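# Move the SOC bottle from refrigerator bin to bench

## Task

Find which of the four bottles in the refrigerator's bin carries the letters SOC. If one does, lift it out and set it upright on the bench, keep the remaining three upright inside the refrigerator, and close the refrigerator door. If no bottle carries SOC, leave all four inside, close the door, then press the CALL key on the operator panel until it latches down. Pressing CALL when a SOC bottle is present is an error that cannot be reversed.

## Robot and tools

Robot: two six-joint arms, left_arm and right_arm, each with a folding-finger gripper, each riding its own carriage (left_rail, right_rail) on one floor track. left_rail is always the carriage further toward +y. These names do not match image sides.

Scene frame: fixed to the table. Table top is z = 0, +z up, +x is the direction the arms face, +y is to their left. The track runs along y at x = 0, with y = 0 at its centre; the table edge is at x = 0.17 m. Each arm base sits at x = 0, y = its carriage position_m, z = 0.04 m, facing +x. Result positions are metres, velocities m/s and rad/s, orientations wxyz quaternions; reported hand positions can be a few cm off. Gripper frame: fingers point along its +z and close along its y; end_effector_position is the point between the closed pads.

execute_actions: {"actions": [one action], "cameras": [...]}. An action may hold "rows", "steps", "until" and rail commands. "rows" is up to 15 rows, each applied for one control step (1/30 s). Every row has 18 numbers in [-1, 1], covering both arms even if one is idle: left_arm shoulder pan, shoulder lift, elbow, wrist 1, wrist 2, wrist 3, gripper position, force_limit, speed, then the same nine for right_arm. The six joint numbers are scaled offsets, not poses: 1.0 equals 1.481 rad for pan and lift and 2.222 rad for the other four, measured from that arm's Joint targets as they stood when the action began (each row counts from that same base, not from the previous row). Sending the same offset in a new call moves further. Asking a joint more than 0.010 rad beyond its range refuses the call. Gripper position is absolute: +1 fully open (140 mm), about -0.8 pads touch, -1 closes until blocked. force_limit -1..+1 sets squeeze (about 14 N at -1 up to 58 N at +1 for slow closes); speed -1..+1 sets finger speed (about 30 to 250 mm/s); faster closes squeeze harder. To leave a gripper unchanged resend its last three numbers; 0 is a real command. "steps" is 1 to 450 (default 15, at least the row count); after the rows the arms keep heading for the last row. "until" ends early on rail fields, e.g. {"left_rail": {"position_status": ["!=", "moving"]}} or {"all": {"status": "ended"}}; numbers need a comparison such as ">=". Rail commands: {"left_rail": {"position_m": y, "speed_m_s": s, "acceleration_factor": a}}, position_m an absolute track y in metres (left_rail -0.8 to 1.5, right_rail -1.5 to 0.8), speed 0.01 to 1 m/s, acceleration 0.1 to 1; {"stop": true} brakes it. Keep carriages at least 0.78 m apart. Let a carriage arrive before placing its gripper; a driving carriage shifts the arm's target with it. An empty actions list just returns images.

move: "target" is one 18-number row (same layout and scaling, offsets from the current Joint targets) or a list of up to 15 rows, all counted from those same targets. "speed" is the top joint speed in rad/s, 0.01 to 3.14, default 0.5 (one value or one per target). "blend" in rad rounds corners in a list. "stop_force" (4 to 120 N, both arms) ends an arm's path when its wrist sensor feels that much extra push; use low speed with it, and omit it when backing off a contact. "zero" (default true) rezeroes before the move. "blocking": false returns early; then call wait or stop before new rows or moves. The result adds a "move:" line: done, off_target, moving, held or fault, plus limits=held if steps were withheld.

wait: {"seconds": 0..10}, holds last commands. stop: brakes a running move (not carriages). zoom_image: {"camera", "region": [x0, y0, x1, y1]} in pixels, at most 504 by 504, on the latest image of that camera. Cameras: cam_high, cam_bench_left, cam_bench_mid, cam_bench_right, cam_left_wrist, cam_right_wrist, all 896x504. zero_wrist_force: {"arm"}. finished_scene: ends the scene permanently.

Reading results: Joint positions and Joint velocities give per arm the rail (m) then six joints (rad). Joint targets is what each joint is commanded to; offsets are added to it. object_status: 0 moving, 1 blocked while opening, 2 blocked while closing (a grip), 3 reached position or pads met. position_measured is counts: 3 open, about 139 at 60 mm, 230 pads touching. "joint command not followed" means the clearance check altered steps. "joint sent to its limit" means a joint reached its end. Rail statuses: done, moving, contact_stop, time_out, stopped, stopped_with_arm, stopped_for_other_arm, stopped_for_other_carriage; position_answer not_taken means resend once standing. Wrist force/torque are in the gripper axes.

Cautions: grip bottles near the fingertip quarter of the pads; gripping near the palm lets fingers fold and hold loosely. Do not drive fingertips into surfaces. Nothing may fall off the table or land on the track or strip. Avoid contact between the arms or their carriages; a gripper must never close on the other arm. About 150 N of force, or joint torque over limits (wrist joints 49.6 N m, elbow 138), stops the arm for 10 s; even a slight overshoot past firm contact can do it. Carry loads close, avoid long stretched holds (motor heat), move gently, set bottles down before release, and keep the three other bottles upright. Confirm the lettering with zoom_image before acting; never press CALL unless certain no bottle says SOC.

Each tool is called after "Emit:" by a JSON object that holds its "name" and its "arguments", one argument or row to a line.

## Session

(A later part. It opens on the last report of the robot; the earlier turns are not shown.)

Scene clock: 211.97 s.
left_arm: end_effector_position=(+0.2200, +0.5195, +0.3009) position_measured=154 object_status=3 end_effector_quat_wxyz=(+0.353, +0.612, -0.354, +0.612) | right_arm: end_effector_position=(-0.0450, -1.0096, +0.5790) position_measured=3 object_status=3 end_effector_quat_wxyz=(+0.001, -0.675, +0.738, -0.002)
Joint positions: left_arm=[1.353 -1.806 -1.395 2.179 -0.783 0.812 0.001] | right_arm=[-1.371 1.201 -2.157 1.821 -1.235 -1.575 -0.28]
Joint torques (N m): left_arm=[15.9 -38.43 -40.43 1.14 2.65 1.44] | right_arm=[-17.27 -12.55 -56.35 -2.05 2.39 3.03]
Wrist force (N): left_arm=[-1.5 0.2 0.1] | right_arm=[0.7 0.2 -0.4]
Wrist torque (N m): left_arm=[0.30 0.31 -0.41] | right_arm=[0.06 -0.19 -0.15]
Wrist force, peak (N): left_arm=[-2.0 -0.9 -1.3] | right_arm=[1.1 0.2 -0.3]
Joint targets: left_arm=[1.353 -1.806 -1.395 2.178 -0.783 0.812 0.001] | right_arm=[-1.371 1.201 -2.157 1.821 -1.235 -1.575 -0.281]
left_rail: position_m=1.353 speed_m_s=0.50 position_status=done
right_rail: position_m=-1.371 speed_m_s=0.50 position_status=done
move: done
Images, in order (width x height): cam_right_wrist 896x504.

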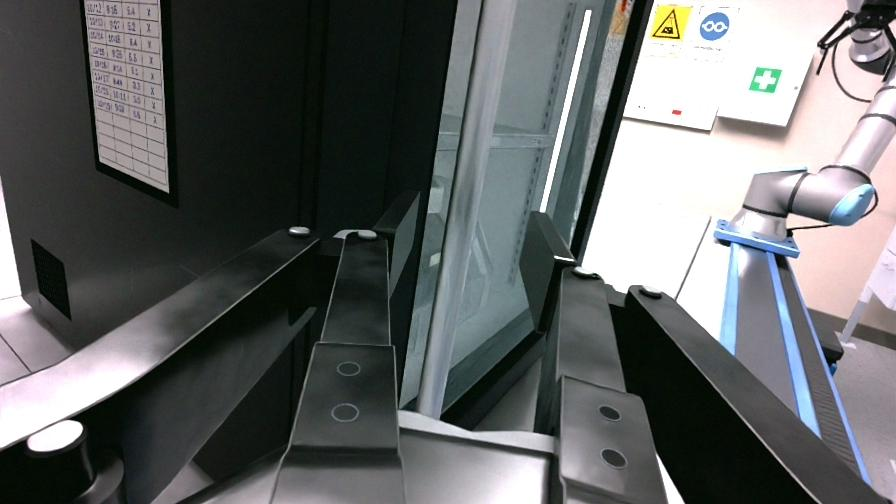

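Emit:
{"name": "move", "arguments": {
  "target": [0,0,0,0,0,0,-0.37,-0.5,0,0,0,0,0,0,0,1,1,1]
}}

Emit:
{"name": "move", "arguments": {
  "target": [0.0320,0.0340,-0.0294,0.0067,0.0213,0,-0.37,-0.5,0,0,0,0,0,0,0,1,1,1],
  "speed": 0.08,
  "stop_force": 15,
  "cameras": ["cam_right_wrist"]
}}

Emit:
{"name": "zoom_image", "arguments": {
  "camera": "cam_right_wrist",
  "region": [330, 130, 630, 440]
}}

Scene clock: 219.77 s.
left_arm: end_effector_position=(+0.2201, +0.5193, +0.3009) position_measured=176 object_status=3 end_effector_quat_wxyz=(+0.353, +0.612, -0.354, +0.612) | right_arm: end_effector_position=(-0.0450, -1.0096, +0.5790) position_measured=3 object_status=3 end_effector_quat_wxyz=(+0.001, -0.675, +0.738, -0.002)
Joint positions: left_arm=[1.353 -1.806 -1.395 2.178 -0.783 0.812 0.001] | right_arm=[-1.371 1.201 -2.157 1.821 -1.235 -1.575 -0.28]
Joint torques (N m): left_arm=[11.49 -36.28 -40.24 1.13 2.97 1.97] | right_arm=[-15.73 -11.7 -55.78 -2.15 2.63 2.86]
Wrist force (N): left_arm=[-1.8 0.1 0.4] | right_arm=[0.6 0.1 -0.2]
Wrist torque (N m): left_arm=[0.29 0.37 -0.41] | right_arm=[0.05 -0.19 -0.14]
Wrist force, peak (N): left_arm=[-2.2 0.3 0.0] | right_arm=[1.1 0.1 -0.1]
Joint targets: left_arm=[1.353 -1.806 -1.395 2.178 -0.783 0.812 0.001] | right_arm=[-1.371 1.201 -2.157 1.821 -1.235 -1.575 -0.281]
left_rail: position_m=1.353 speed_m_s=0.50 position_status=done
right_rail: position_m=-1.371 speed_m_s=0.50 position_status=done
move: done

Scene clock: 221.77 s.
left_arm: end_effector_position=(+0.2388, +0.4867, +0.3009) position_measured=176 object_status=3 end_effector_quat_wxyz=(+0.353, +0.612, -0.354, +0.612) | right_arm: end_effector_position=(-0.0450, -1.0096, +0.5790) position_measured=3 object_status=3 end_effector_quat_wxyz=(+0.001, -0.675, +0.738, -0.002)
Joint positions: left_arm=[1.353 -1.759 -1.345 2.113 -0.768 0.86 0.001] | right_arm=[-1.371 1.201 -2.157 1.821 -1.235 -1.575 -0.28]
Joint torques (N m): left_arm=[11.67 -45.01 -40.05 1.09 2.74 2.06] | right_arm=[-16.92 -12.25 -55.57 -1.91 2.88 2.64]
Wrist force (N): left_arm=[-1.6 0.2 0.6] | right_arm=[0.8 0.1 -0.1]
Wrist torque (N m): left_arm=[0.32 0.32 -0.41] | right_arm=[0.04 -0.23 -0.14]
Wrist force, peak (N): left_arm=[-2.0 0.0 0.8] | right_arm=[1.0 0.2 -0.3]
Joint targets: left_arm=[1.353 -1.759 -1.345 2.113 -0.768 0.860 0.001] | right_arm=[-1.371 1.201 -2.157 1.821 -1.235 -1.575 -0.281]
left_rail: position_m=1.353 speed_m_s=0.50 position_status=done
right_rail: position_m=-1.371 speed_m_s=0.50 position_status=done
move: done
Images, in order (width x height): cam_right_wrist 896x504.

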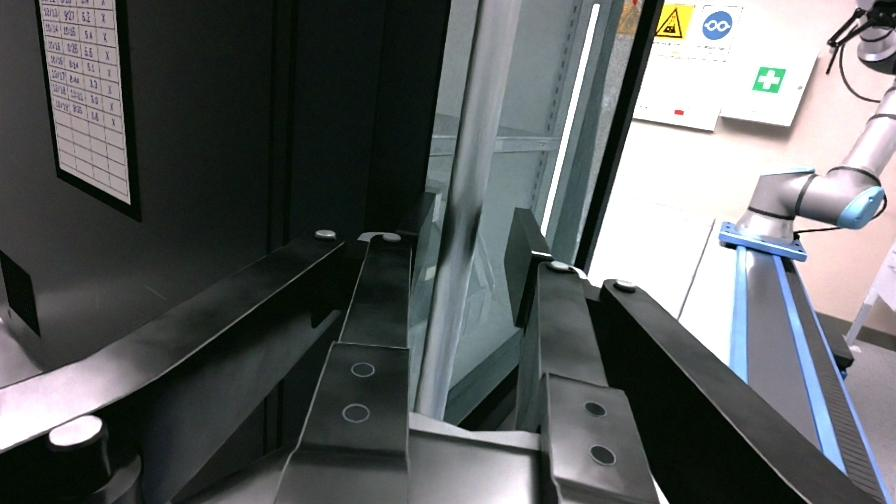

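Scaled by 1.626 from the camera's 896x504 image, which has a finer 1280x720 frame.

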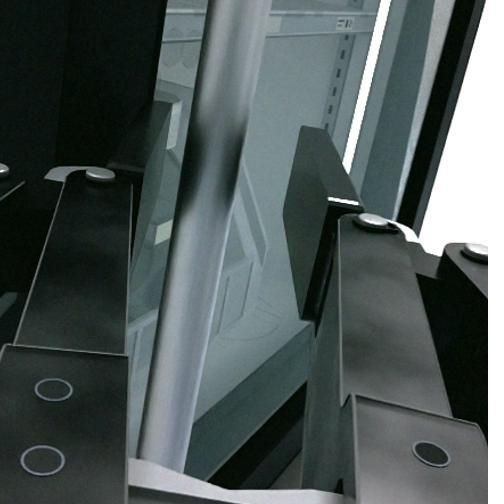

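Emit:
{"name": "move", "arguments": {
  "target": [-0.0481,0.0059,-0.0052,0.0013,-0.0325,0,-0.37,-0.5,0,0,0,0,0,0,0,1,1,1],
  "speed": 0.06,
  "stop_force": 70,
  "cameras": ["cam_right_wrist"]
}}

Scene clock: 234.23 s.
left_arm: end_effector_position=(+0.1966, +0.4773, +0.3008) position_measured=176 object_status=3 end_effector_quat_wxyz=(+0.353, +0.612, -0.354, +0.613) | right_arm: end_effector_position=(-0.0450, -1.0096, +0.5790) position_measured=3 object_status=3 end_effector_quat_wxyz=(+0.001, -0.675, +0.738, -0.002)
Joint positions: left_arm=[1.353 -1.83 -1.336 2.101 -0.765 0.788 0.001] | right_arm=[-1.371 1.201 -2.157 1.821 -1.235 -1.575 -0.28]
Joint torques (N m): left_arm=[-9.87 -43.01 -41.88 1.32 -2.48 1.68] | right_arm=[-15.15 -12.23 -54.86 -1.93 2.88 2.58]
Wrist force (N): left_arm=[-0.4 -0.3 1.0] | right_arm=[0.9 -0.1 -0.4]
Wrist torque (N m): left_arm=[0.39 0.06 -0.42] | right_arm=[-0.01 -0.24 -0.14]
Wrist force, peak (N): left_arm=[1.1 -19.5 -7.5] | right_arm=[1.1 0.6 -0.2]
Joint targets: left_arm=[1.353 -1.830 -1.336 2.101 -0.765 0.788 0.001] | right_arm=[-1.371 1.201 -2.157 1.821 -1.235 -1.575 -0.281]
left_rail: position_m=1.353 speed_m_s=0.50 position_status=done
right_rail: position_m=-1.371 speed_m_s=0.50 position_status=done
move: done
Images, in order (width x height): cam_right_wrist 896x504.

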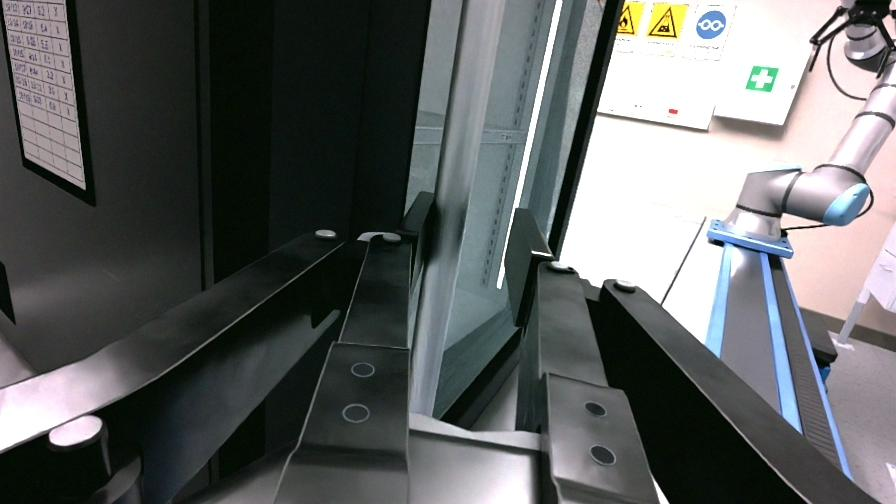

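Emit:
{"name": "move", "arguments": {
  "target": [
    [-0.0400,0.0089,-0.0080,0.0021,-0.0267,0,-0.37,-0.5,0,0,0,0,0,0,0,1,1,1],
    [-0.1053,0.0416,-0.0384,0.0107,-0.0702,0,-0.37,-0.5,0,0,0,0,0,0,0,1,1,1]
  ],
  "speed": 0.1,
  "blend": 0.02,
  "stop_force": 50,
  "cameras": ["cam_right_wrist", "cam_left_wrist"]
}}

Scene clock: 240.80 s.
left_arm: end_effector_position=(+0.0876, +0.4385, +0.3007) position_measured=176 object_status=3 end_effector_quat_wxyz=(+0.353, +0.612, -0.354, +0.613) | right_arm: end_effector_position=(-0.0450, -1.0096, +0.5790) position_measured=3 object_status=3 end_effector_quat_wxyz=(+0.001, -0.675, +0.738, -0.002)
Joint positions: left_arm=[1.353 -1.986 -1.274 2.016 -0.741 0.632 0.001] | right_arm=[-1.371 1.201 -2.157 1.821 -1.235 -1.575 -0.281]
Joint torques (N m): left_arm=[-11.65 -47.9 -41.65 1.79 -2.72 1.92] | right_arm=[-15.32 -11.78 -55.6 -2.4 2.69 2.78]
Wrist force (N): left_arm=[-0.9 -0.5 0.9] | right_arm=[0.7 0.3 0.1]
Wrist torque (N m): left_arm=[0.35 0.17 -0.42] | right_arm=[0.09 -0.20 -0.14]
Wrist force, peak (N): left_arm=[-0.3 -2.0 0.6] | right_arm=[1.1 0.2 -0.1]
Joint targets: left_arm=[1.353 -1.986 -1.274 2.016 -0.741 0.632 0.001] | right_arm=[-1.371 1.201 -2.157 1.821 -1.235 -1.575 -0.281]
left_rail: position_m=1.353 speed_m_s=0.50 position_status=done
right_rail: position_m=-1.371 speed_m_s=0.50 position_status=done
move: done
Images, in order (width x height): cam_left_wrist 896x504, cam_right_wrist 896x504.

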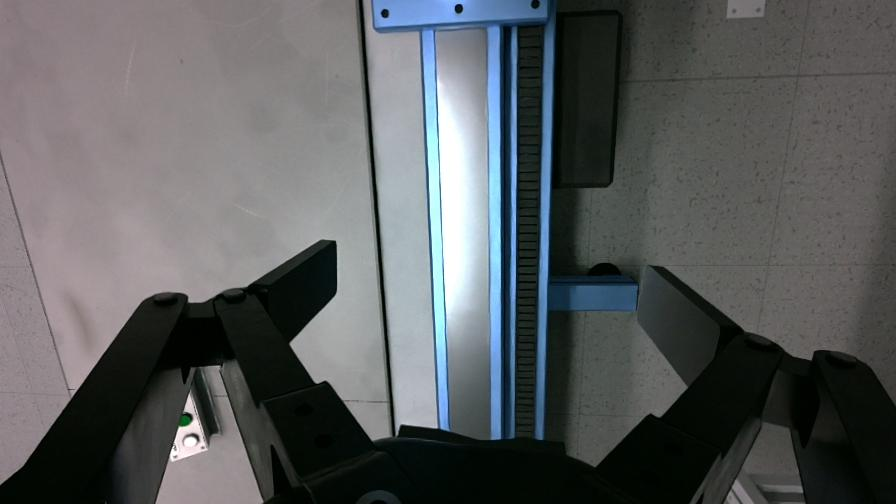

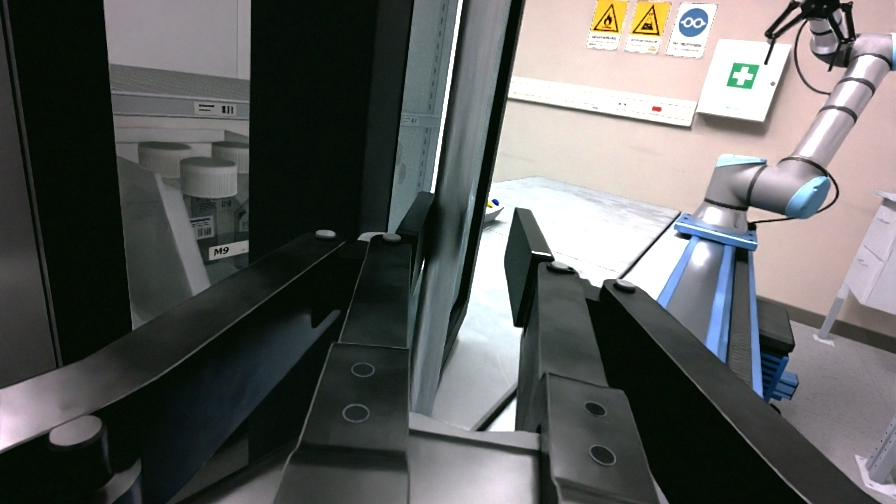

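Emit:
{"name": "move", "arguments": {
  "target": [
    [-0.0443,0.0483,-0.0471,0.0149,-0.0295,0,-0.37,-0.5,0,0,0,0,0,0,0,1,1,1],
    [-0.0590,0.0766,-0.0760,0.0250,-0.0393,0,-0.37,-0.5,0,0,0,0,0,0,0,1,1,1]
  ],
  "speed": 0.1,
  "blend": 0.02,
  "stop_force": 50,
  "cameras": ["cam_right_wrist"]
}}

Scene clock: 246.80 s.
left_arm: end_effector_position=(-0.0075, +0.3728, +0.3006) position_measured=176 object_status=3 end_effector_quat_wxyz=(+0.353, +0.612, -0.354, +0.613) | right_arm: end_effector_position=(-0.0450, -1.0096, +0.5790) position_measured=3 object_status=3 end_effector_quat_wxyz=(+0.001, -0.675, +0.738, -0.002)
Joint positions: left_arm=[1.353 -2.073 -1.161 1.847 -0.686 0.544 0.001] | right_arm=[-1.371 1.201 -2.157 1.821 -1.235 -1.575 -0.28]
Joint torques (N m): left_arm=[-9.77 -62.56 -42.39 1.93 -2.58 1.41] | right_arm=[-16.01 -12.19 -55.34 -2.13 2.46 2.87]
Wrist force (N): left_arm=[-0.7 -0.3 1.0] | right_arm=[0.8 0.3 -0.1]
Wrist torque (N m): left_arm=[0.41 0.15 -0.42] | right_arm=[0.09 -0.22 -0.14]
Wrist force, peak (N): left_arm=[-0.4 -2.3 -0.2] | right_arm=[1.0 0.3 -0.5]
Joint targets: left_arm=[1.353 -2.073 -1.161 1.847 -0.686 0.544 0.001] | right_arm=[-1.371 1.201 -2.157 1.821 -1.235 -1.575 -0.281]
left_rail: position_m=1.353 speed_m_s=0.50 position_status=done
right_rail: position_m=-1.371 speed_m_s=0.50 position_status=done
move: done
Images, in order (width x height): cam_right_wrist 896x504.

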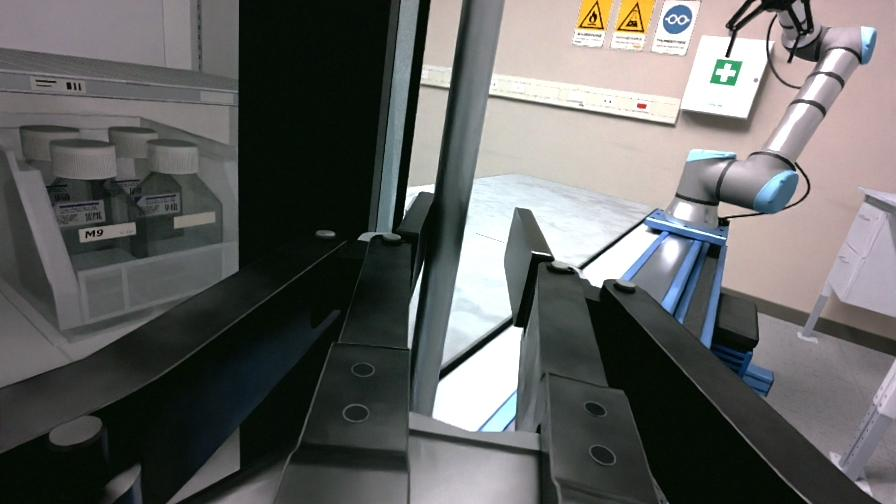

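Emit:
{"name": "zoom_image", "arguments": {
  "camera": "cam_right_wrist",
  "region": [0, 100, 240, 300]
}}

Scaled by 2.100 from the camera's 896x504 image, which has a finer 1280x720 frame.

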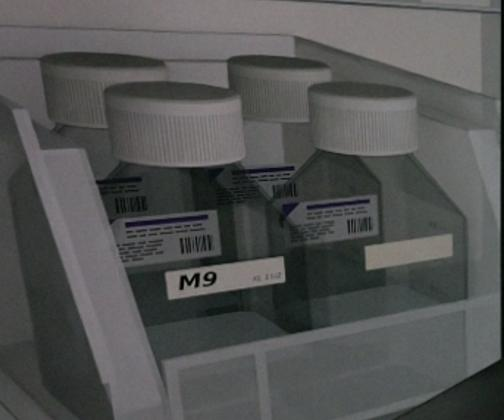

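Emit:
{"name": "move", "arguments": {
  "target": [-0.1275,-0.0710,0.0706,-0.0233,-0.0845,0,-0.37,-0.5,0,0,0,0,0,0,0,1,1,1],
  "speed": 0.12,
  "stop_force": 40,
  "cameras": ["cam_right_wrist"]
}}

Scene clock: 262.90 s.
left_arm: end_effector_position=(-0.0826, +0.4795, +0.3008) position_measured=176 object_status=3 end_effector_quat_wxyz=(+0.353, +0.612, -0.354, +0.612) | right_arm: end_effector_position=(-0.0450, -1.0096, +0.5790) position_measured=3 object_status=3 end_effector_quat_wxyz=(+0.001, -0.675, +0.738, -0.002)
Joint positions: left_arm=[1.353 -2.262 -1.266 2.004 -0.737 0.357 0.001] | right_arm=[-1.371 1.201 -2.157 1.821 -1.235 -1.575 -0.28]
Joint torques (N m): left_arm=[-6.2 -90.62 -25.79 -4.79 -3 1.93] | right_arm=[-14.29 -11.15 -55.49 -2.24 2.65 2.64]
Wrist force (N): left_arm=[-1.0 0.5 0.6] | right_arm=[0.7 0.4 -0.1]
Wrist torque (N m): left_arm=[0.39 0.19 -0.41] | right_arm=[0.10 -0.20 -0.14]
Wrist force, peak (N): left_arm=[-1.0 -1.1 1.6] | right_arm=[1.2 0.3 -0.4]
Joint targets: left_arm=[1.353 -2.262 -1.266 2.004 -0.737 0.357 0.001] | right_arm=[-1.371 1.201 -2.157 1.821 -1.235 -1.575 -0.281]
left_rail: position_m=1.353 speed_m_s=0.50 position_status=done
right_rail: position_m=-1.371 speed_m_s=0.50 position_status=done
move: done
Images, in order (width x height): cam_right_wrist 896x504.

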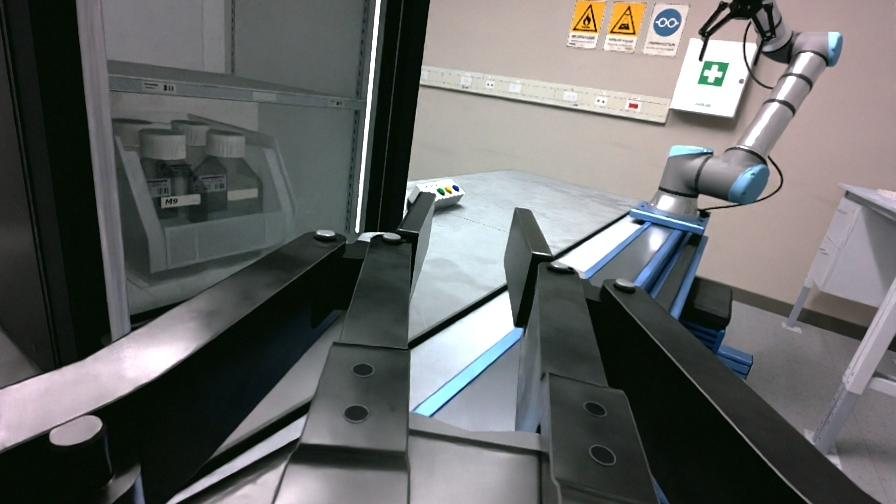

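Emit:
{"name": "wait", "arguments": {
  "seconds": 0.5,
  "cameras": ["cam_right_wrist"]
}}

Scene clock: 271.73 s.
left_arm: end_effector_position=(-0.0826, +0.4795, +0.3008) position_measured=176 object_status=3 end_effector_quat_wxyz=(+0.353, +0.612, -0.354, +0.612) | right_arm: end_effector_position=(-0.0450, -1.0096, +0.5790) position_measured=3 object_status=3 end_effector_quat_wxyz=(+0.001, -0.675, +0.738, -0.002)
Joint positions: left_arm=[1.353 -2.262 -1.266 2.004 -0.737 0.357 0.001] | right_arm=[-1.371 1.201 -2.157 1.821 -1.235 -1.575 -0.28]
Joint torques (N m): left_arm=[-9.25 -86.64 -26.75 -4.94 -3.32 1.75] | right_arm=[-14.09 -11.2 -55.16 -2.34 2.43 2.68]
Wrist force (N): left_arm=[-0.8 0.5 0.4] | right_arm=[0.5 0.1 -0.1]
Wrist torque (N m): left_arm=[0.37 0.15 -0.41] | right_arm=[0.04 -0.16 -0.14]
Wrist force, peak (N): left_arm=[-1.1 1.0 0.3] | right_arm=[1.1 0.3 -0.5]
Joint targets: left_arm=[1.353 -2.262 -1.266 2.004 -0.737 0.357 0.001] | right_arm=[-1.371 1.201 -2.157 1.821 -1.235 -1.575 -0.281]
Tool commands: left_gripper/position=-0.37 left_gripper/force_limit=-0.5 left_gripper/speed=+0.0 right_gripper/position=+1.0 right_gripper/force_limit=+1.0 right_gripper/speed=+1.0
left_rail: position_m=1.353 speed_m_s=0.50 position_status=done
right_rail: position_m=-1.371 speed_m_s=0.50 position_status=done
wait: 0.50 s; at rest from the start
Images, in order (width x height): cam_right_wrist 896x504.

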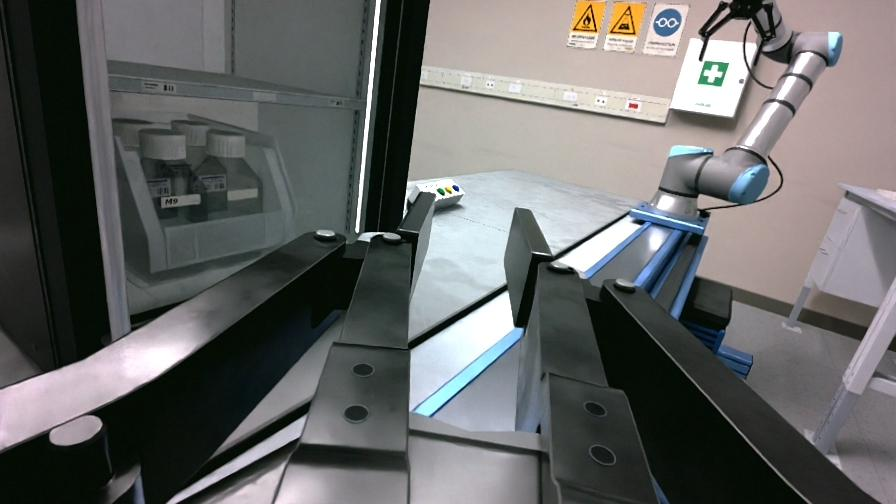

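Emit:
{"name": "move", "arguments": {
  "target": [
    [0.2611,-0.0159,0.1565,-0.1464,0.1735,0,-0.37,-0.5,0,0,0,0,0,0,0,1,1,1],
    [0.3078,0.0318,0.1039,-0.1256,0.2047,0,-0.37,-0.5,0,0,0,0,0,0,0,1,1,1]
  ],
  "speed": 0.4,
  "cameras": ["cam_right_wrist"]
}}

Emit:
{"name": "zoom_image", "arguments": {
  "camera": "cam_right_wrist",
  "region": [330, 130, 630, 440]
}}

Scene clock: 320.57 s.
left_arm: end_effector_position=(+0.2201, +0.5194, +0.1905) position_measured=176 object_status=3 end_effector_quat_wxyz=(+0.354, +0.612, -0.353, +0.613) end_effector_velocity=(+0.000, -0.002, -0.002) end_effector_angular_velocity=(+0.001, -0.001, -0.001) | right_arm: end_effector_position=(-0.0450, -1.0096, +0.5790) position_measured=3 object_status=3 end_effector_quat_wxyz=(+0.001, -0.675, +0.738, -0.002)
Joint positions: left_arm=[1.353 -1.807 -1.219 2.235 -1.017 0.811 0.001] | right_arm=[-1.371 1.201 -2.157 1.821 -1.235 -1.575 -0.281]
Joint velocities: left_arm=[0 0.001 0.005 -0.004 0 0.002 0.001] | right_arm=[within noise]
Joint torques (N m): left_arm=[12.43 -43.73 -32.07 0.68 2.55 1.46] | right_arm=[-14 -10.28 -54.72 -2.41 2.58 2.82]
Wrist force (N): left_arm=[-0.6 0.7 0.3] | right_arm=[0.5 0.4 -0.2]
Wrist torque (N m): left_arm=[0.42 0.09 -0.41] | right_arm=[0.10 -0.16 -0.14]
Wrist force, peak (N): left_arm=[0.6 2.8 -0.8] | right_arm=[1.1 0.4 -0.5]
Joint targets: left_arm=[1.353 -1.806 -1.219 2.235 -1.017 0.811 0.001] | right_arm=[-1.371 1.201 -2.157 1.821 -1.235 -1.575 -0.281]
left_rail: position_m=1.353 speed_m_s=0.50 position_status=done
right_rail: position_m=-1.371 speed_m_s=0.50 position_status=done
move: done
Images, in order (width x height): cam_right_wrist 896x504.

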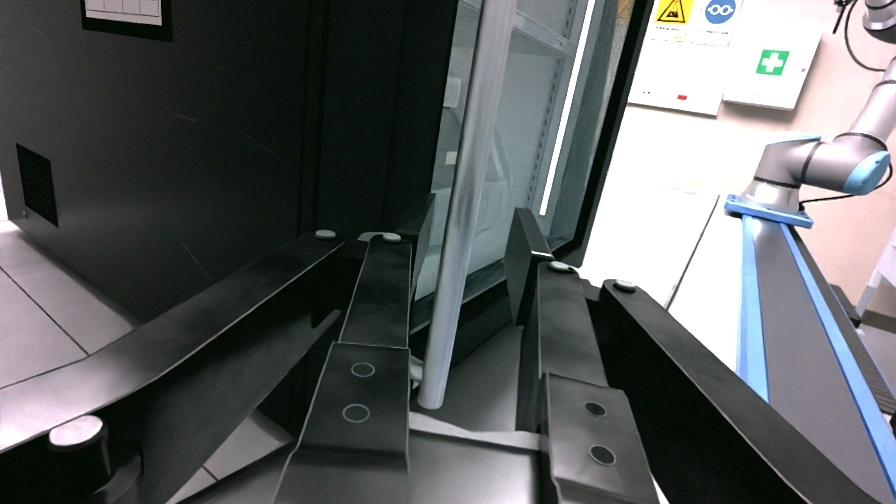

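Scaled by 1.626 from the camera's 896x504 image, which has a finer 1280x720 frame.

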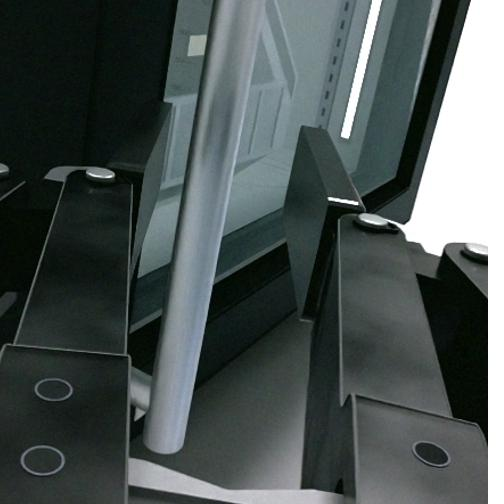

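Emit:
{"name": "move", "arguments": {
  "target": [0.0320,0.0267,-0.0306,0.0133,0.0218,0,-0.37,-0.5,0,0,0,0,0,0,0,1,1,1],
  "speed": 0.1,
  "stop_force": 15,
  "cameras": ["cam_right_wrist"]
}}

Scene clock: 325.10 s.
left_arm: end_effector_position=(+0.2386, +0.4865, +0.1901) position_measured=176 object_status=3 end_effector_quat_wxyz=(+0.353, +0.612, -0.354, +0.612) | right_arm: end_effector_position=(-0.0450, -1.0096, +0.5790) position_measured=3 object_status=3 end_effector_quat_wxyz=(+0.001, -0.675, +0.738, -0.002)
Joint positions: left_arm=[1.353 -1.759 -1.179 2.167 -0.987 0.86 0.001] | right_arm=[-1.371 1.201 -2.157 1.821 -1.235 -1.575 -0.28]
Joint torques (N m): left_arm=[12.22 -51.41 -33.51 1.37 2.69 1.57] | right_arm=[-13.44 -11.08 -55.35 -2.44 2.69 2.75]
Wrist force (N): left_arm=[-0.4 1.0 0.6] | right_arm=[0.7 0.2 -0.3]
Wrist torque (N m): left_arm=[0.47 0.04 -0.42] | right_arm=[0.05 -0.21 -0.14]
Wrist force, peak (N): left_arm=[-0.7 0.7 1.1] | right_arm=[1.1 0.2 -0.1]
Joint targets: left_arm=[1.353 -1.759 -1.179 2.167 -0.987 0.860 0.001] | right_arm=[-1.371 1.201 -2.157 1.821 -1.235 -1.575 -0.281]
left_rail: position_m=1.353 speed_m_s=0.50 position_status=done
right_rail: position_m=-1.371 speed_m_s=0.50 position_status=done
move: done
Images, in order (width x height): cam_right_wrist 896x504.

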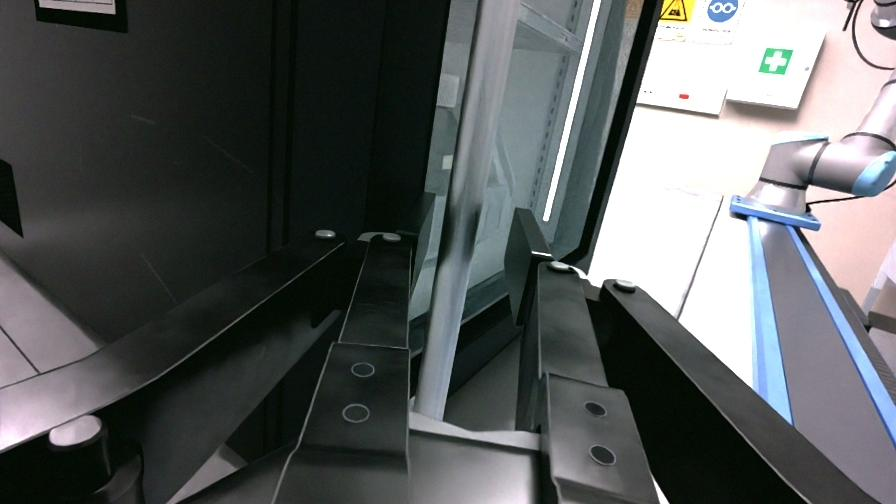

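Emit:
{"name": "move", "arguments": {
  "target": [
    [-0.0481,0.0041,-0.0054,0.0022,-0.0325,0,-0.37,-0.5,0,0,0,0,0,0,0,1,1,1],
    [-0.1534,0.0379,-0.0449,0.0192,-0.1027,0,-0.37,-0.5,0,0,0,0,0,0,0,1,1,1],
    [-0.2124,0.1016,-0.1225,0.0543,-0.1420,0,-0.37,-0.5,0,0,0,0,0,0,0,1,1,1],
    [-0.2352,0.1475,-0.1797,0.0809,-0.1965,0,-0.37,-0.5,0,0,0,0,0,0,0,1,1,1]
  ],
  "speed": [0.06,0.12,0.12,0.12],
  "blend": [0.01,0.02,0.02,0],
  "stop_force": 60,
  "cameras": ["cam_right_wrist"]
}}

Scene clock: 336.83 s.
left_arm: end_effector_position=(-0.0364, +0.3434, +0.1906) position_measured=176 object_status=3 end_effector_quat_wxyz=(+0.326, +0.627, -0.326, +0.627) | right_arm: end_effector_position=(-0.0450, -1.0096, +0.5790) position_measured=3 object_status=3 end_effector_quat_wxyz=(+0.001, -0.675, +0.738, -0.002)
Joint positions: left_arm=[1.353 -2.107 -0.961 1.767 -0.807 0.423 0.001] | right_arm=[-1.371 1.201 -2.157 1.821 -1.235 -1.575 -0.28]
Joint torques (N m): left_arm=[-8.74 -73.62 -37.53 1.96 -3.02 1.64] | right_arm=[-13.2 -11.04 -54.84 -2.4 2.64 2.79]
Wrist force (N): left_arm=[-1.2 -0.7 0.7] | right_arm=[0.7 0.1 -0.1]
Wrist torque (N m): left_arm=[0.31 0.24 -0.42] | right_arm=[0.03 -0.21 -0.15]
Wrist force, peak (N): left_arm=[3.6 -19.5 -7.6] | right_arm=[0.8 0.2 -0.7]
Joint targets: left_arm=[1.353 -2.107 -0.961 1.767 -0.807 0.423 0.001] | right_arm=[-1.371 1.201 -2.157 1.821 -1.235 -1.575 -0.281]
left_rail: position_m=1.353 speed_m_s=0.50 position_status=done
right_rail: position_m=-1.371 speed_m_s=0.50 position_status=done
move: done
Images, in order (width x height): cam_right_wrist 896x504.

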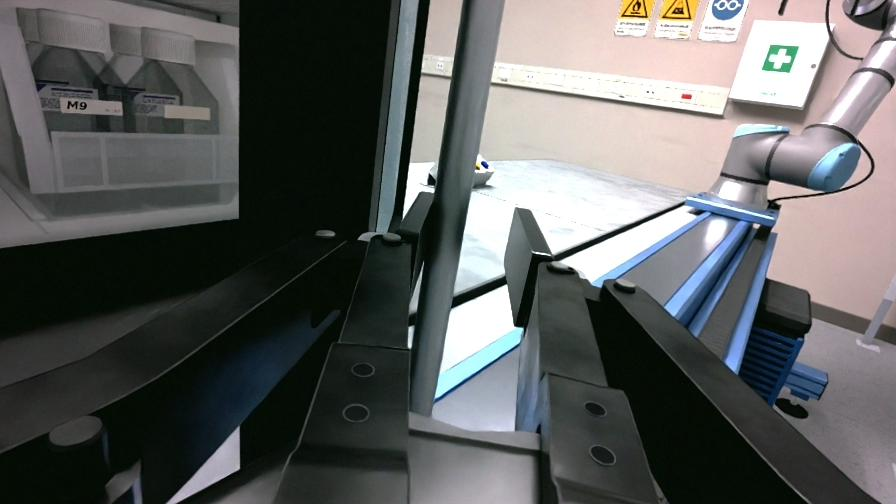

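Emit:
{"name": "zoom_image", "arguments": {
  "camera": "cam_right_wrist",
  "region": [0, 0, 240, 200]
}}

Scaled by 2.100 from the camera's 896x504 image, which has a finer 1280x720 frame.

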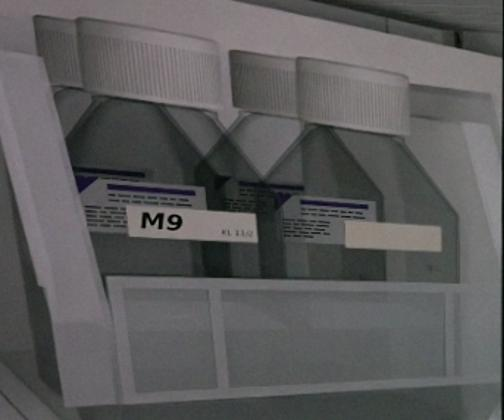

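Emit:
{"name": "execute_actions", "arguments": {
  "actions": [
    {"right_rail": {"position_m": -0.42, "speed_m_s": 0.5}, "steps": 200, "until": {"right_rail": {"position_status": ["!=", "moving"]}}}
  ]
}}

Emit:
{"name": "move", "arguments": {
  "target": [0,0,0,0,0,0,-0.37,-0.5,0,0.5693,0.8693,-0.3338,0.4615,-0.4920,0.1265,-1,-0.5,0],
  "speed": 0.6,
  "cameras": ["cam_left_wrist", "cam_right_wrist"]
}}

Scene clock: 360.70 s.
left_arm: end_effector_position=(-0.0364, +0.3434, +0.1906) position_measured=176 object_status=3 end_effector_quat_wxyz=(+0.326, +0.627, -0.326, +0.627) | right_arm: end_effector_position=(-0.0450, -0.0586, +0.5790) position_measured=3 object_status=3 end_effector_quat_wxyz=(+0.001, -0.675, +0.738, -0.002)
Joint positions: left_arm=[1.353 -2.107 -0.961 1.767 -0.807 0.423 0.001] | right_arm=[-0.42 1.201 -2.157 1.821 -1.235 -1.575 -0.28]
Joint torques (N m): left_arm=[-9.55 -74.13 -38.11 1.89 -2.74 1.92] | right_arm=[-10.93 10.4 -44.55 -5.08 1.1 2.62]
Wrist force (N): left_arm=[-1.6 -0.5 1.1] | right_arm=[0.8 0.3 -0.2]
Wrist torque (N m): left_arm=[0.36 0.33 -0.43] | right_arm=[0.07 -0.23 -0.14]
Wrist force, peak (N): left_arm=[-1.7 -0.8 1.1] | right_arm=[2.0 0.1 0.0]
Joint targets: left_arm=[1.353 -2.107 -0.961 1.767 -0.807 0.423 0.001] | right_arm=[-0.420 1.201 -2.157 1.821 -1.235 -1.575 -0.281]
Tool commands: left_gripper/position=-0.37 left_gripper/force_limit=-0.5 left_gripper/speed=+0.0 right_gripper/position=+1.0 right_gripper/force_limit=+1.0 right_gripper/speed=+1.0
left_rail: position_m=1.353 speed_m_s=0.50 position_status=done
right_rail: position_m=-0.420 speed_m_s=0.50 position_status=done

Scene clock: 363.33 s.
left_arm: end_effector_position=(-0.0364, +0.3434, +0.1906) position_measured=176 object_status=3 end_effector_quat_wxyz=(+0.326, +0.627, -0.326, +0.627) | right_arm: end_effector_position=(-0.1110, +0.2335, +0.5382) position_measured=233 object_status=3 end_effector_quat_wxyz=(+0.056, +0.745, -0.219, +0.627)
Joint positions: left_arm=[1.353 -2.107 -0.961 1.767 -0.807 0.423 0.001] | right_arm=[-0.42 1.87 -1.137 1.232 -0.422 -2.442 -0.057]
Joint torques (N m): left_arm=[-11.75 -75.69 -38.33 2.08 -2.94 1.61] | right_arm=[-20.19 -105.19 -37.85 -2.54 2.27 -3.75]
Wrist force (N): left_arm=[-1.5 -0.4 0.9] | right_arm=[-0.2 1.9 -1.9]
Wrist torque (N m): left_arm=[0.38 0.32 -0.42] | right_arm=[0.48 0.11 -0.08]
Wrist force, peak (N): left_arm=[-1.6 -0.9 1.1] | right_arm=[-14.9 5.5 -16.6]
Joint targets: left_arm=[1.353 -2.107 -0.961 1.767 -0.807 0.423 0.001] | right_arm=[-0.420 1.870 -1.137 1.233 -0.422 -2.441 -0.057]
left_rail: position_m=1.353 speed_m_s=0.50 position_status=done
right_rail: position_m=-0.420 speed_m_s=0.50 position_status=done
move: held (right_arm; a check stopped the path); limits=held; right_arm: the shoulder lift is farthest, 0.268 rad from its target
joint command not followed: on one or more control steps a check withheld the commanded joint targets of the right arm, and it was not sent them on those steps.
cause: the commanded joint targets, or the way to them, would bring two parts of the arm too close to each other (its gripper and another part of the arm, with joints 5 (wrist 1) to 7 (wrist 3) between them, 12 mm apart when it was first held).
Images, in order (width x height): cam_left_wrist 896x504, cam_right_wrist 896x504.

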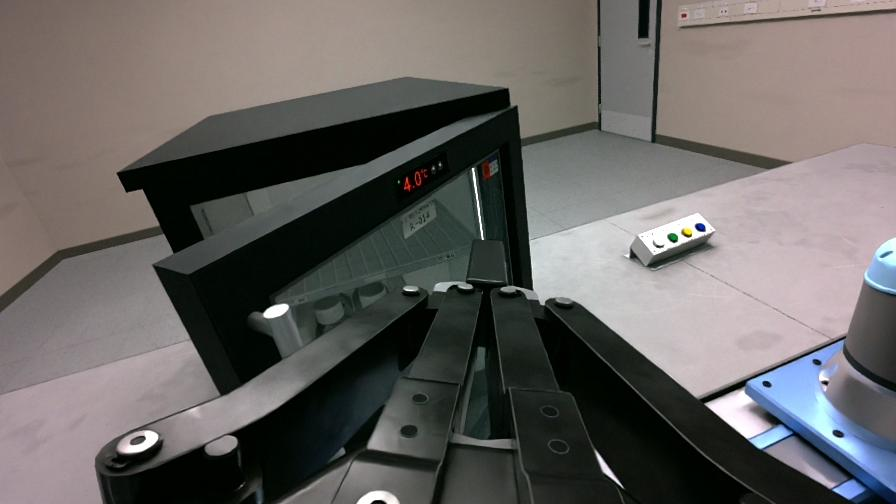

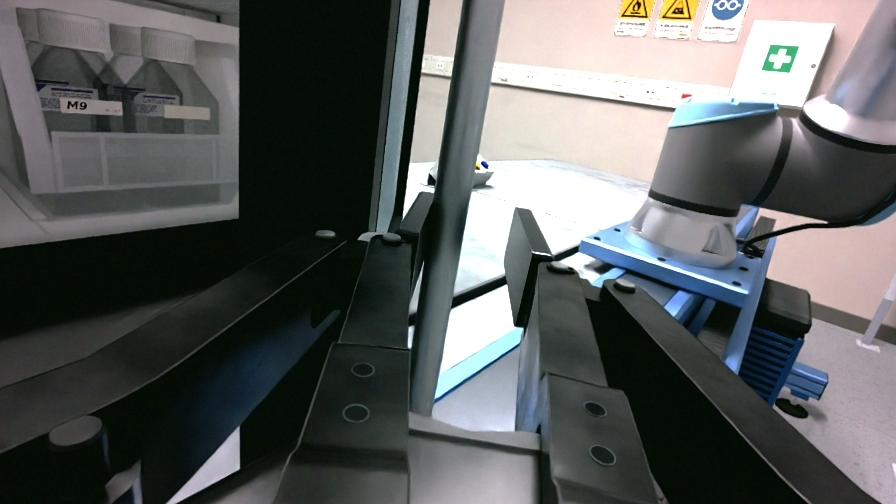

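Emit:
{"name": "move", "arguments": {
  "target": [0,0,0,0,0,0,-0.37,-0.5,0,0,0,0,0,0,-0.6814,-1,-0.5,0],
  "speed": 0.8
}}

Emit:
{"name": "move", "arguments": {
  "target": [0,0,0,0,0,0,-0.37,-0.5,0,0.1176,0.1805,-0.0692,0.0956,-0.1023,0,-1,-0.5,0],
  "speed": 0.5,
  "cameras": ["cam_left_wrist", "cam_right_wrist"]
}}

Scene clock: 375.50 s.
left_arm: end_effector_position=(-0.0364, +0.3434, +0.1906) position_measured=176 object_status=3 end_effector_quat_wxyz=(+0.326, +0.627, -0.326, +0.627) | right_arm: end_effector_position=(-0.1109, +0.2334, +0.5383) position_measured=233 object_status=3 end_effector_quat_wxyz=(+0.471, +0.692, +0.353, +0.418)
Joint positions: left_arm=[1.353 -2.107 -0.961 1.767 -0.807 0.423 0.001] | right_arm=[-0.42 1.87 -1.137 1.233 -0.422 -2.441 -1.571]
Joint torques (N m): left_arm=[-10.22 -77.3 -37.49 1.98 -2.56 1.55] | right_arm=[-19.86 -105.16 -38.43 -2.07 1.61 -3.84]
Wrist force (N): left_arm=[-1.3 -0.5 0.6] | right_arm=[-0.3 -0.7 -2.4]
Wrist torque (N m): left_arm=[0.35 0.26 -0.42] | right_arm=[-0.15 -0.02 0.08]
Wrist force, peak (N): left_arm=[-1.9 -0.7 0.8] | right_arm=[-0.2 2.1 -2.2]
Joint targets: left_arm=[1.353 -2.107 -0.961 1.767 -0.807 0.423 0.001] | right_arm=[-0.420 1.870 -1.137 1.233 -0.422 -2.441 -1.571]
left_rail: position_m=1.353 speed_m_s=0.50 position_status=done
right_rail: position_m=-0.420 speed_m_s=0.50 position_status=done
move: done

Scene clock: 376.80 s.
left_arm: end_effector_position=(-0.0364, +0.3434, +0.1906) position_measured=176 object_status=3 end_effector_quat_wxyz=(+0.326, +0.627, -0.326, +0.627) | right_arm: end_effector_position=(-0.2489, +0.3501, +0.4506) position_measured=233 object_status=3 end_effector_quat_wxyz=(+0.500, +0.501, +0.500, +0.500)
Joint positions: left_arm=[1.353 -2.107 -0.961 1.767 -0.807 0.423 0.001] | right_arm=[-0.42 2.043 -0.87 1.079 -0.21 -2.668 -1.571]
Joint torques (N m): left_arm=[-7.04 -77.47 -36.64 1.8 -2.43 1.23] | right_arm=[17.04 -95.31 -52.65 4.67 -3.49 -3.79]
Wrist force (N): left_arm=[-1.1 -0.6 0.8] | right_arm=[-0.3 -0.7 -2.3]
Wrist torque (N m): left_arm=[0.34 0.21 -0.43] | right_arm=[-0.15 -0.05 0.19]
Wrist force, peak (N): left_arm=[-1.8 -0.7 0.8] | right_arm=[-0.3 -3.0 -5.4]
Joint targets: left_arm=[1.353 -2.107 -0.961 1.767 -0.807 0.423 0.001] | right_arm=[-0.420 2.044 -0.870 1.079 -0.210 -2.669 -1.571]
left_rail: position_m=1.353 speed_m_s=0.50 position_status=done
right_rail: position_m=-0.420 speed_m_s=0.50 position_status=done
move: done
Images, in order (width x height): cam_left_wrist 896x504, cam_right_wrist 896x504.

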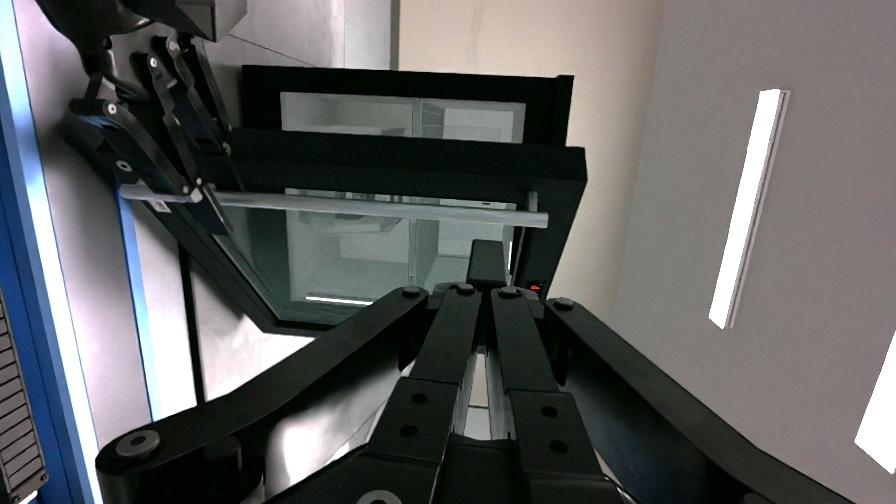

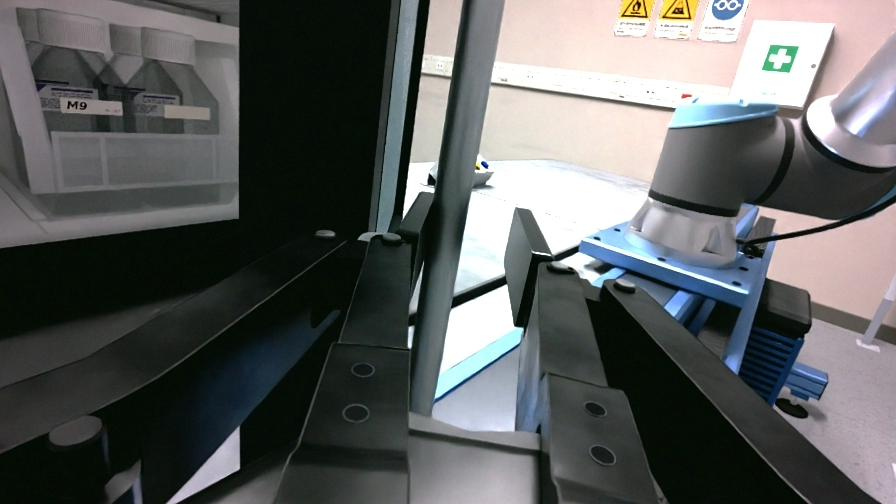

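Emit:
{"name": "move", "arguments": {
  "target": [0,0,0,0,0,0,-0.37,-0.5,0,-0.1299,-0.0044,0.0054,-0.0020,-0.0863,0,-1,-0.5,0],
  "speed": 0.3,
  "cameras": ["cam_left_wrist", "cam_right_wrist"]
}}

Scene clock: 381.33 s.
left_arm: end_effector_position=(-0.0364, +0.3434, +0.1906) position_measured=176 object_status=3 end_effector_quat_wxyz=(+0.326, +0.627, -0.326, +0.627) | right_arm: end_effector_position=(-0.0903, +0.4449, +0.4501) position_measured=233 object_status=3 end_effector_quat_wxyz=(+0.500, +0.500, +0.500, +0.500)
Joint positions: left_arm=[1.353 -2.107 -0.961 1.767 -0.807 0.423 0.001] | right_arm=[-0.42 1.852 -0.876 1.091 -0.214 -2.86 -1.571]
Joint torques (N m): left_arm=[-8.56 -73.79 -37.29 1.98 -2.43 1.15] | right_arm=[-17.93 -124.45 -36.9 -1.98 -2.86 -3.68]
Wrist force (N): left_arm=[-1.8 -0.5 0.7] | right_arm=[0.0 -0.6 -2.6]
Wrist torque (N m): left_arm=[0.36 0.37 -0.42] | right_arm=[-0.07 -0.07 0.18]
Wrist force, peak (N): left_arm=[-1.7 -0.7 0.9] | right_arm=[-2.2 -0.5 -4.8]
Joint targets: left_arm=[1.353 -2.107 -0.961 1.767 -0.807 0.423 0.001] | right_arm=[-0.420 1.851 -0.876 1.091 -0.214 -2.861 -1.571]
left_rail: position_m=1.353 speed_m_s=0.50 position_status=done
right_rail: position_m=-0.420 speed_m_s=0.50 position_status=done
move: done
Images, in order (width x height): cam_left_wrist 896x504, cam_right_wrist 896x504.

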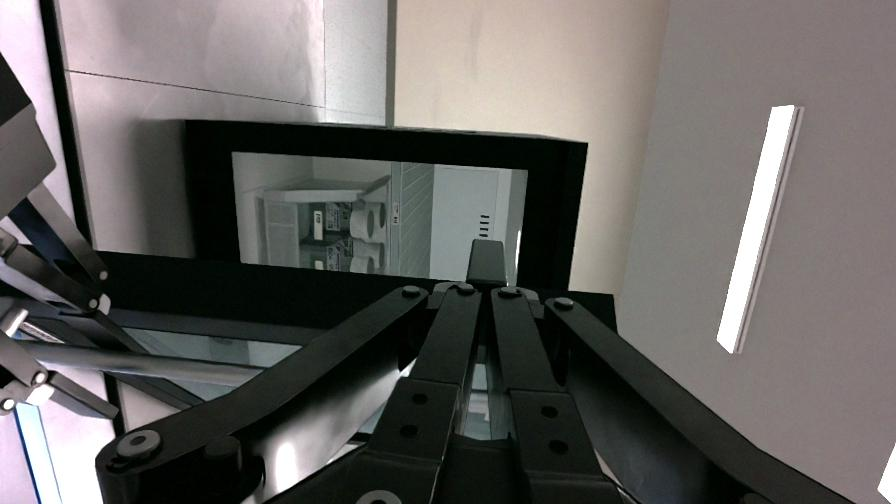

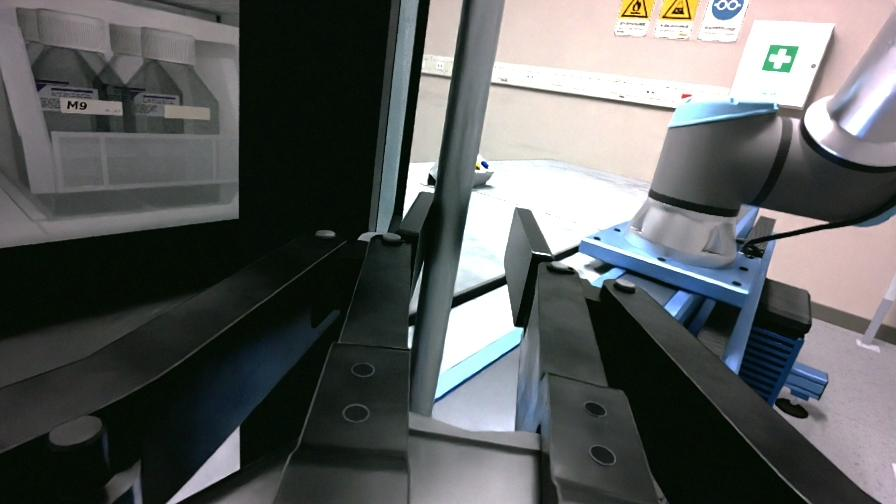

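Emit:
{"name": "move", "arguments": {
  "target": [0,0,0,0,0,0,-0.37,-0.5,0,-0.0951,-0.0728,0.0802,-0.0321,-0.0636,0,-1,-0.5,0],
  "speed": 0.15,
  "stop_force": 12,
  "cameras": ["cam_left_wrist", "cam_right_wrist"]
}}

Scene clock: 387.30 s.
left_arm: end_effector_position=(-0.0364, +0.3434, +0.1906) position_measured=176 object_status=3 end_effector_quat_wxyz=(+0.326, +0.627, -0.326, +0.627) | right_arm: end_effector_position=(+0.0446, +0.4349, +0.4505) position_measured=233 object_status=3 end_effector_quat_wxyz=(+0.500, +0.500, +0.500, +0.500)
Joint positions: left_arm=[1.353 -2.107 -0.961 1.767 -0.807 0.423 0.001] | right_arm=[-0.42 1.71 -0.984 1.269 -0.286 -3.002 -1.571]
Joint torques (N m): left_arm=[-6.58 -76.49 -36.12 1.55 -2.5 1.53] | right_arm=[-18.24 -115.83 -36.86 -2.76 -3.15 -3.79]
Wrist force (N): left_arm=[-1.2 -0.6 0.9] | right_arm=[-0.4 -0.6 -2.3]
Wrist torque (N m): left_arm=[0.32 0.25 -0.42] | right_arm=[-0.11 -0.14 0.13]
Wrist force, peak (N): left_arm=[-1.9 -0.8 0.8] | right_arm=[-0.2 -0.7 -3.8]
Joint targets: left_arm=[1.353 -2.107 -0.961 1.767 -0.807 0.423 0.001] | right_arm=[-0.420 1.710 -0.984 1.269 -0.286 -3.002 -1.571]
left_rail: position_m=1.353 speed_m_s=0.50 position_status=done
right_rail: position_m=-0.420 speed_m_s=0.50 position_status=done
move: done
Images, in order (width x height): cam_left_wrist 896x504, cam_right_wrist 896x504.

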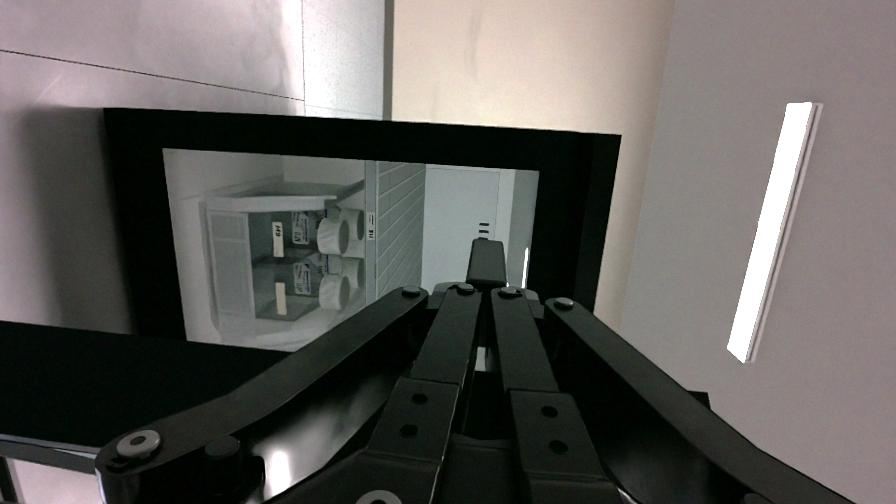

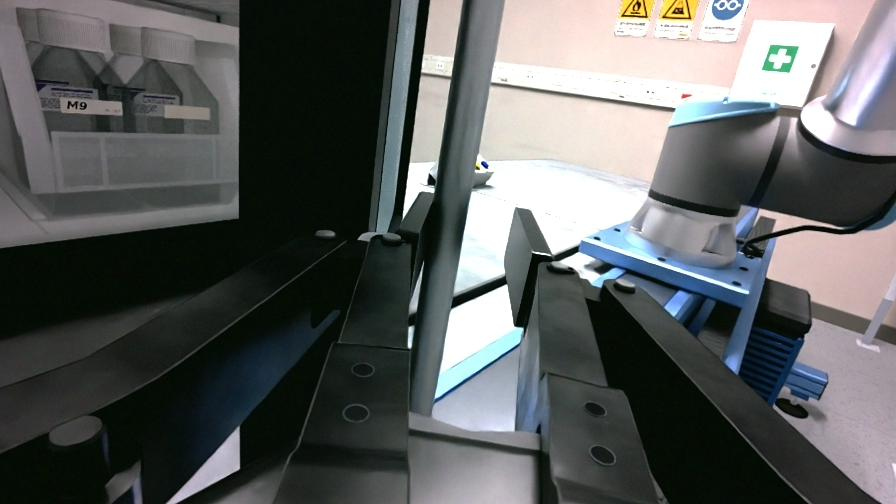

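Emit:
{"name": "zoom_image", "arguments": {
  "camera": "cam_left_wrist",
  "region": [160, 140, 400, 360]
}}

Scaled by 2.100 from the camera's 896x504 image, which has a finer 1280x720 frame.

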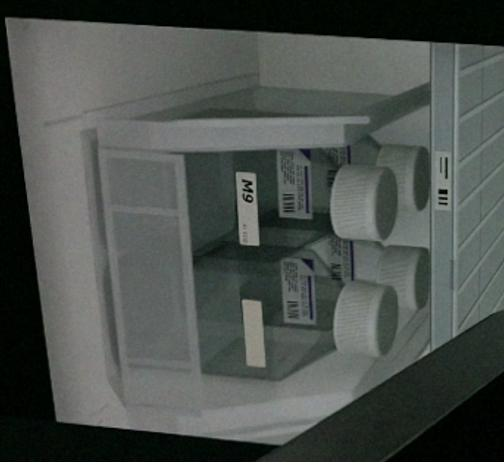

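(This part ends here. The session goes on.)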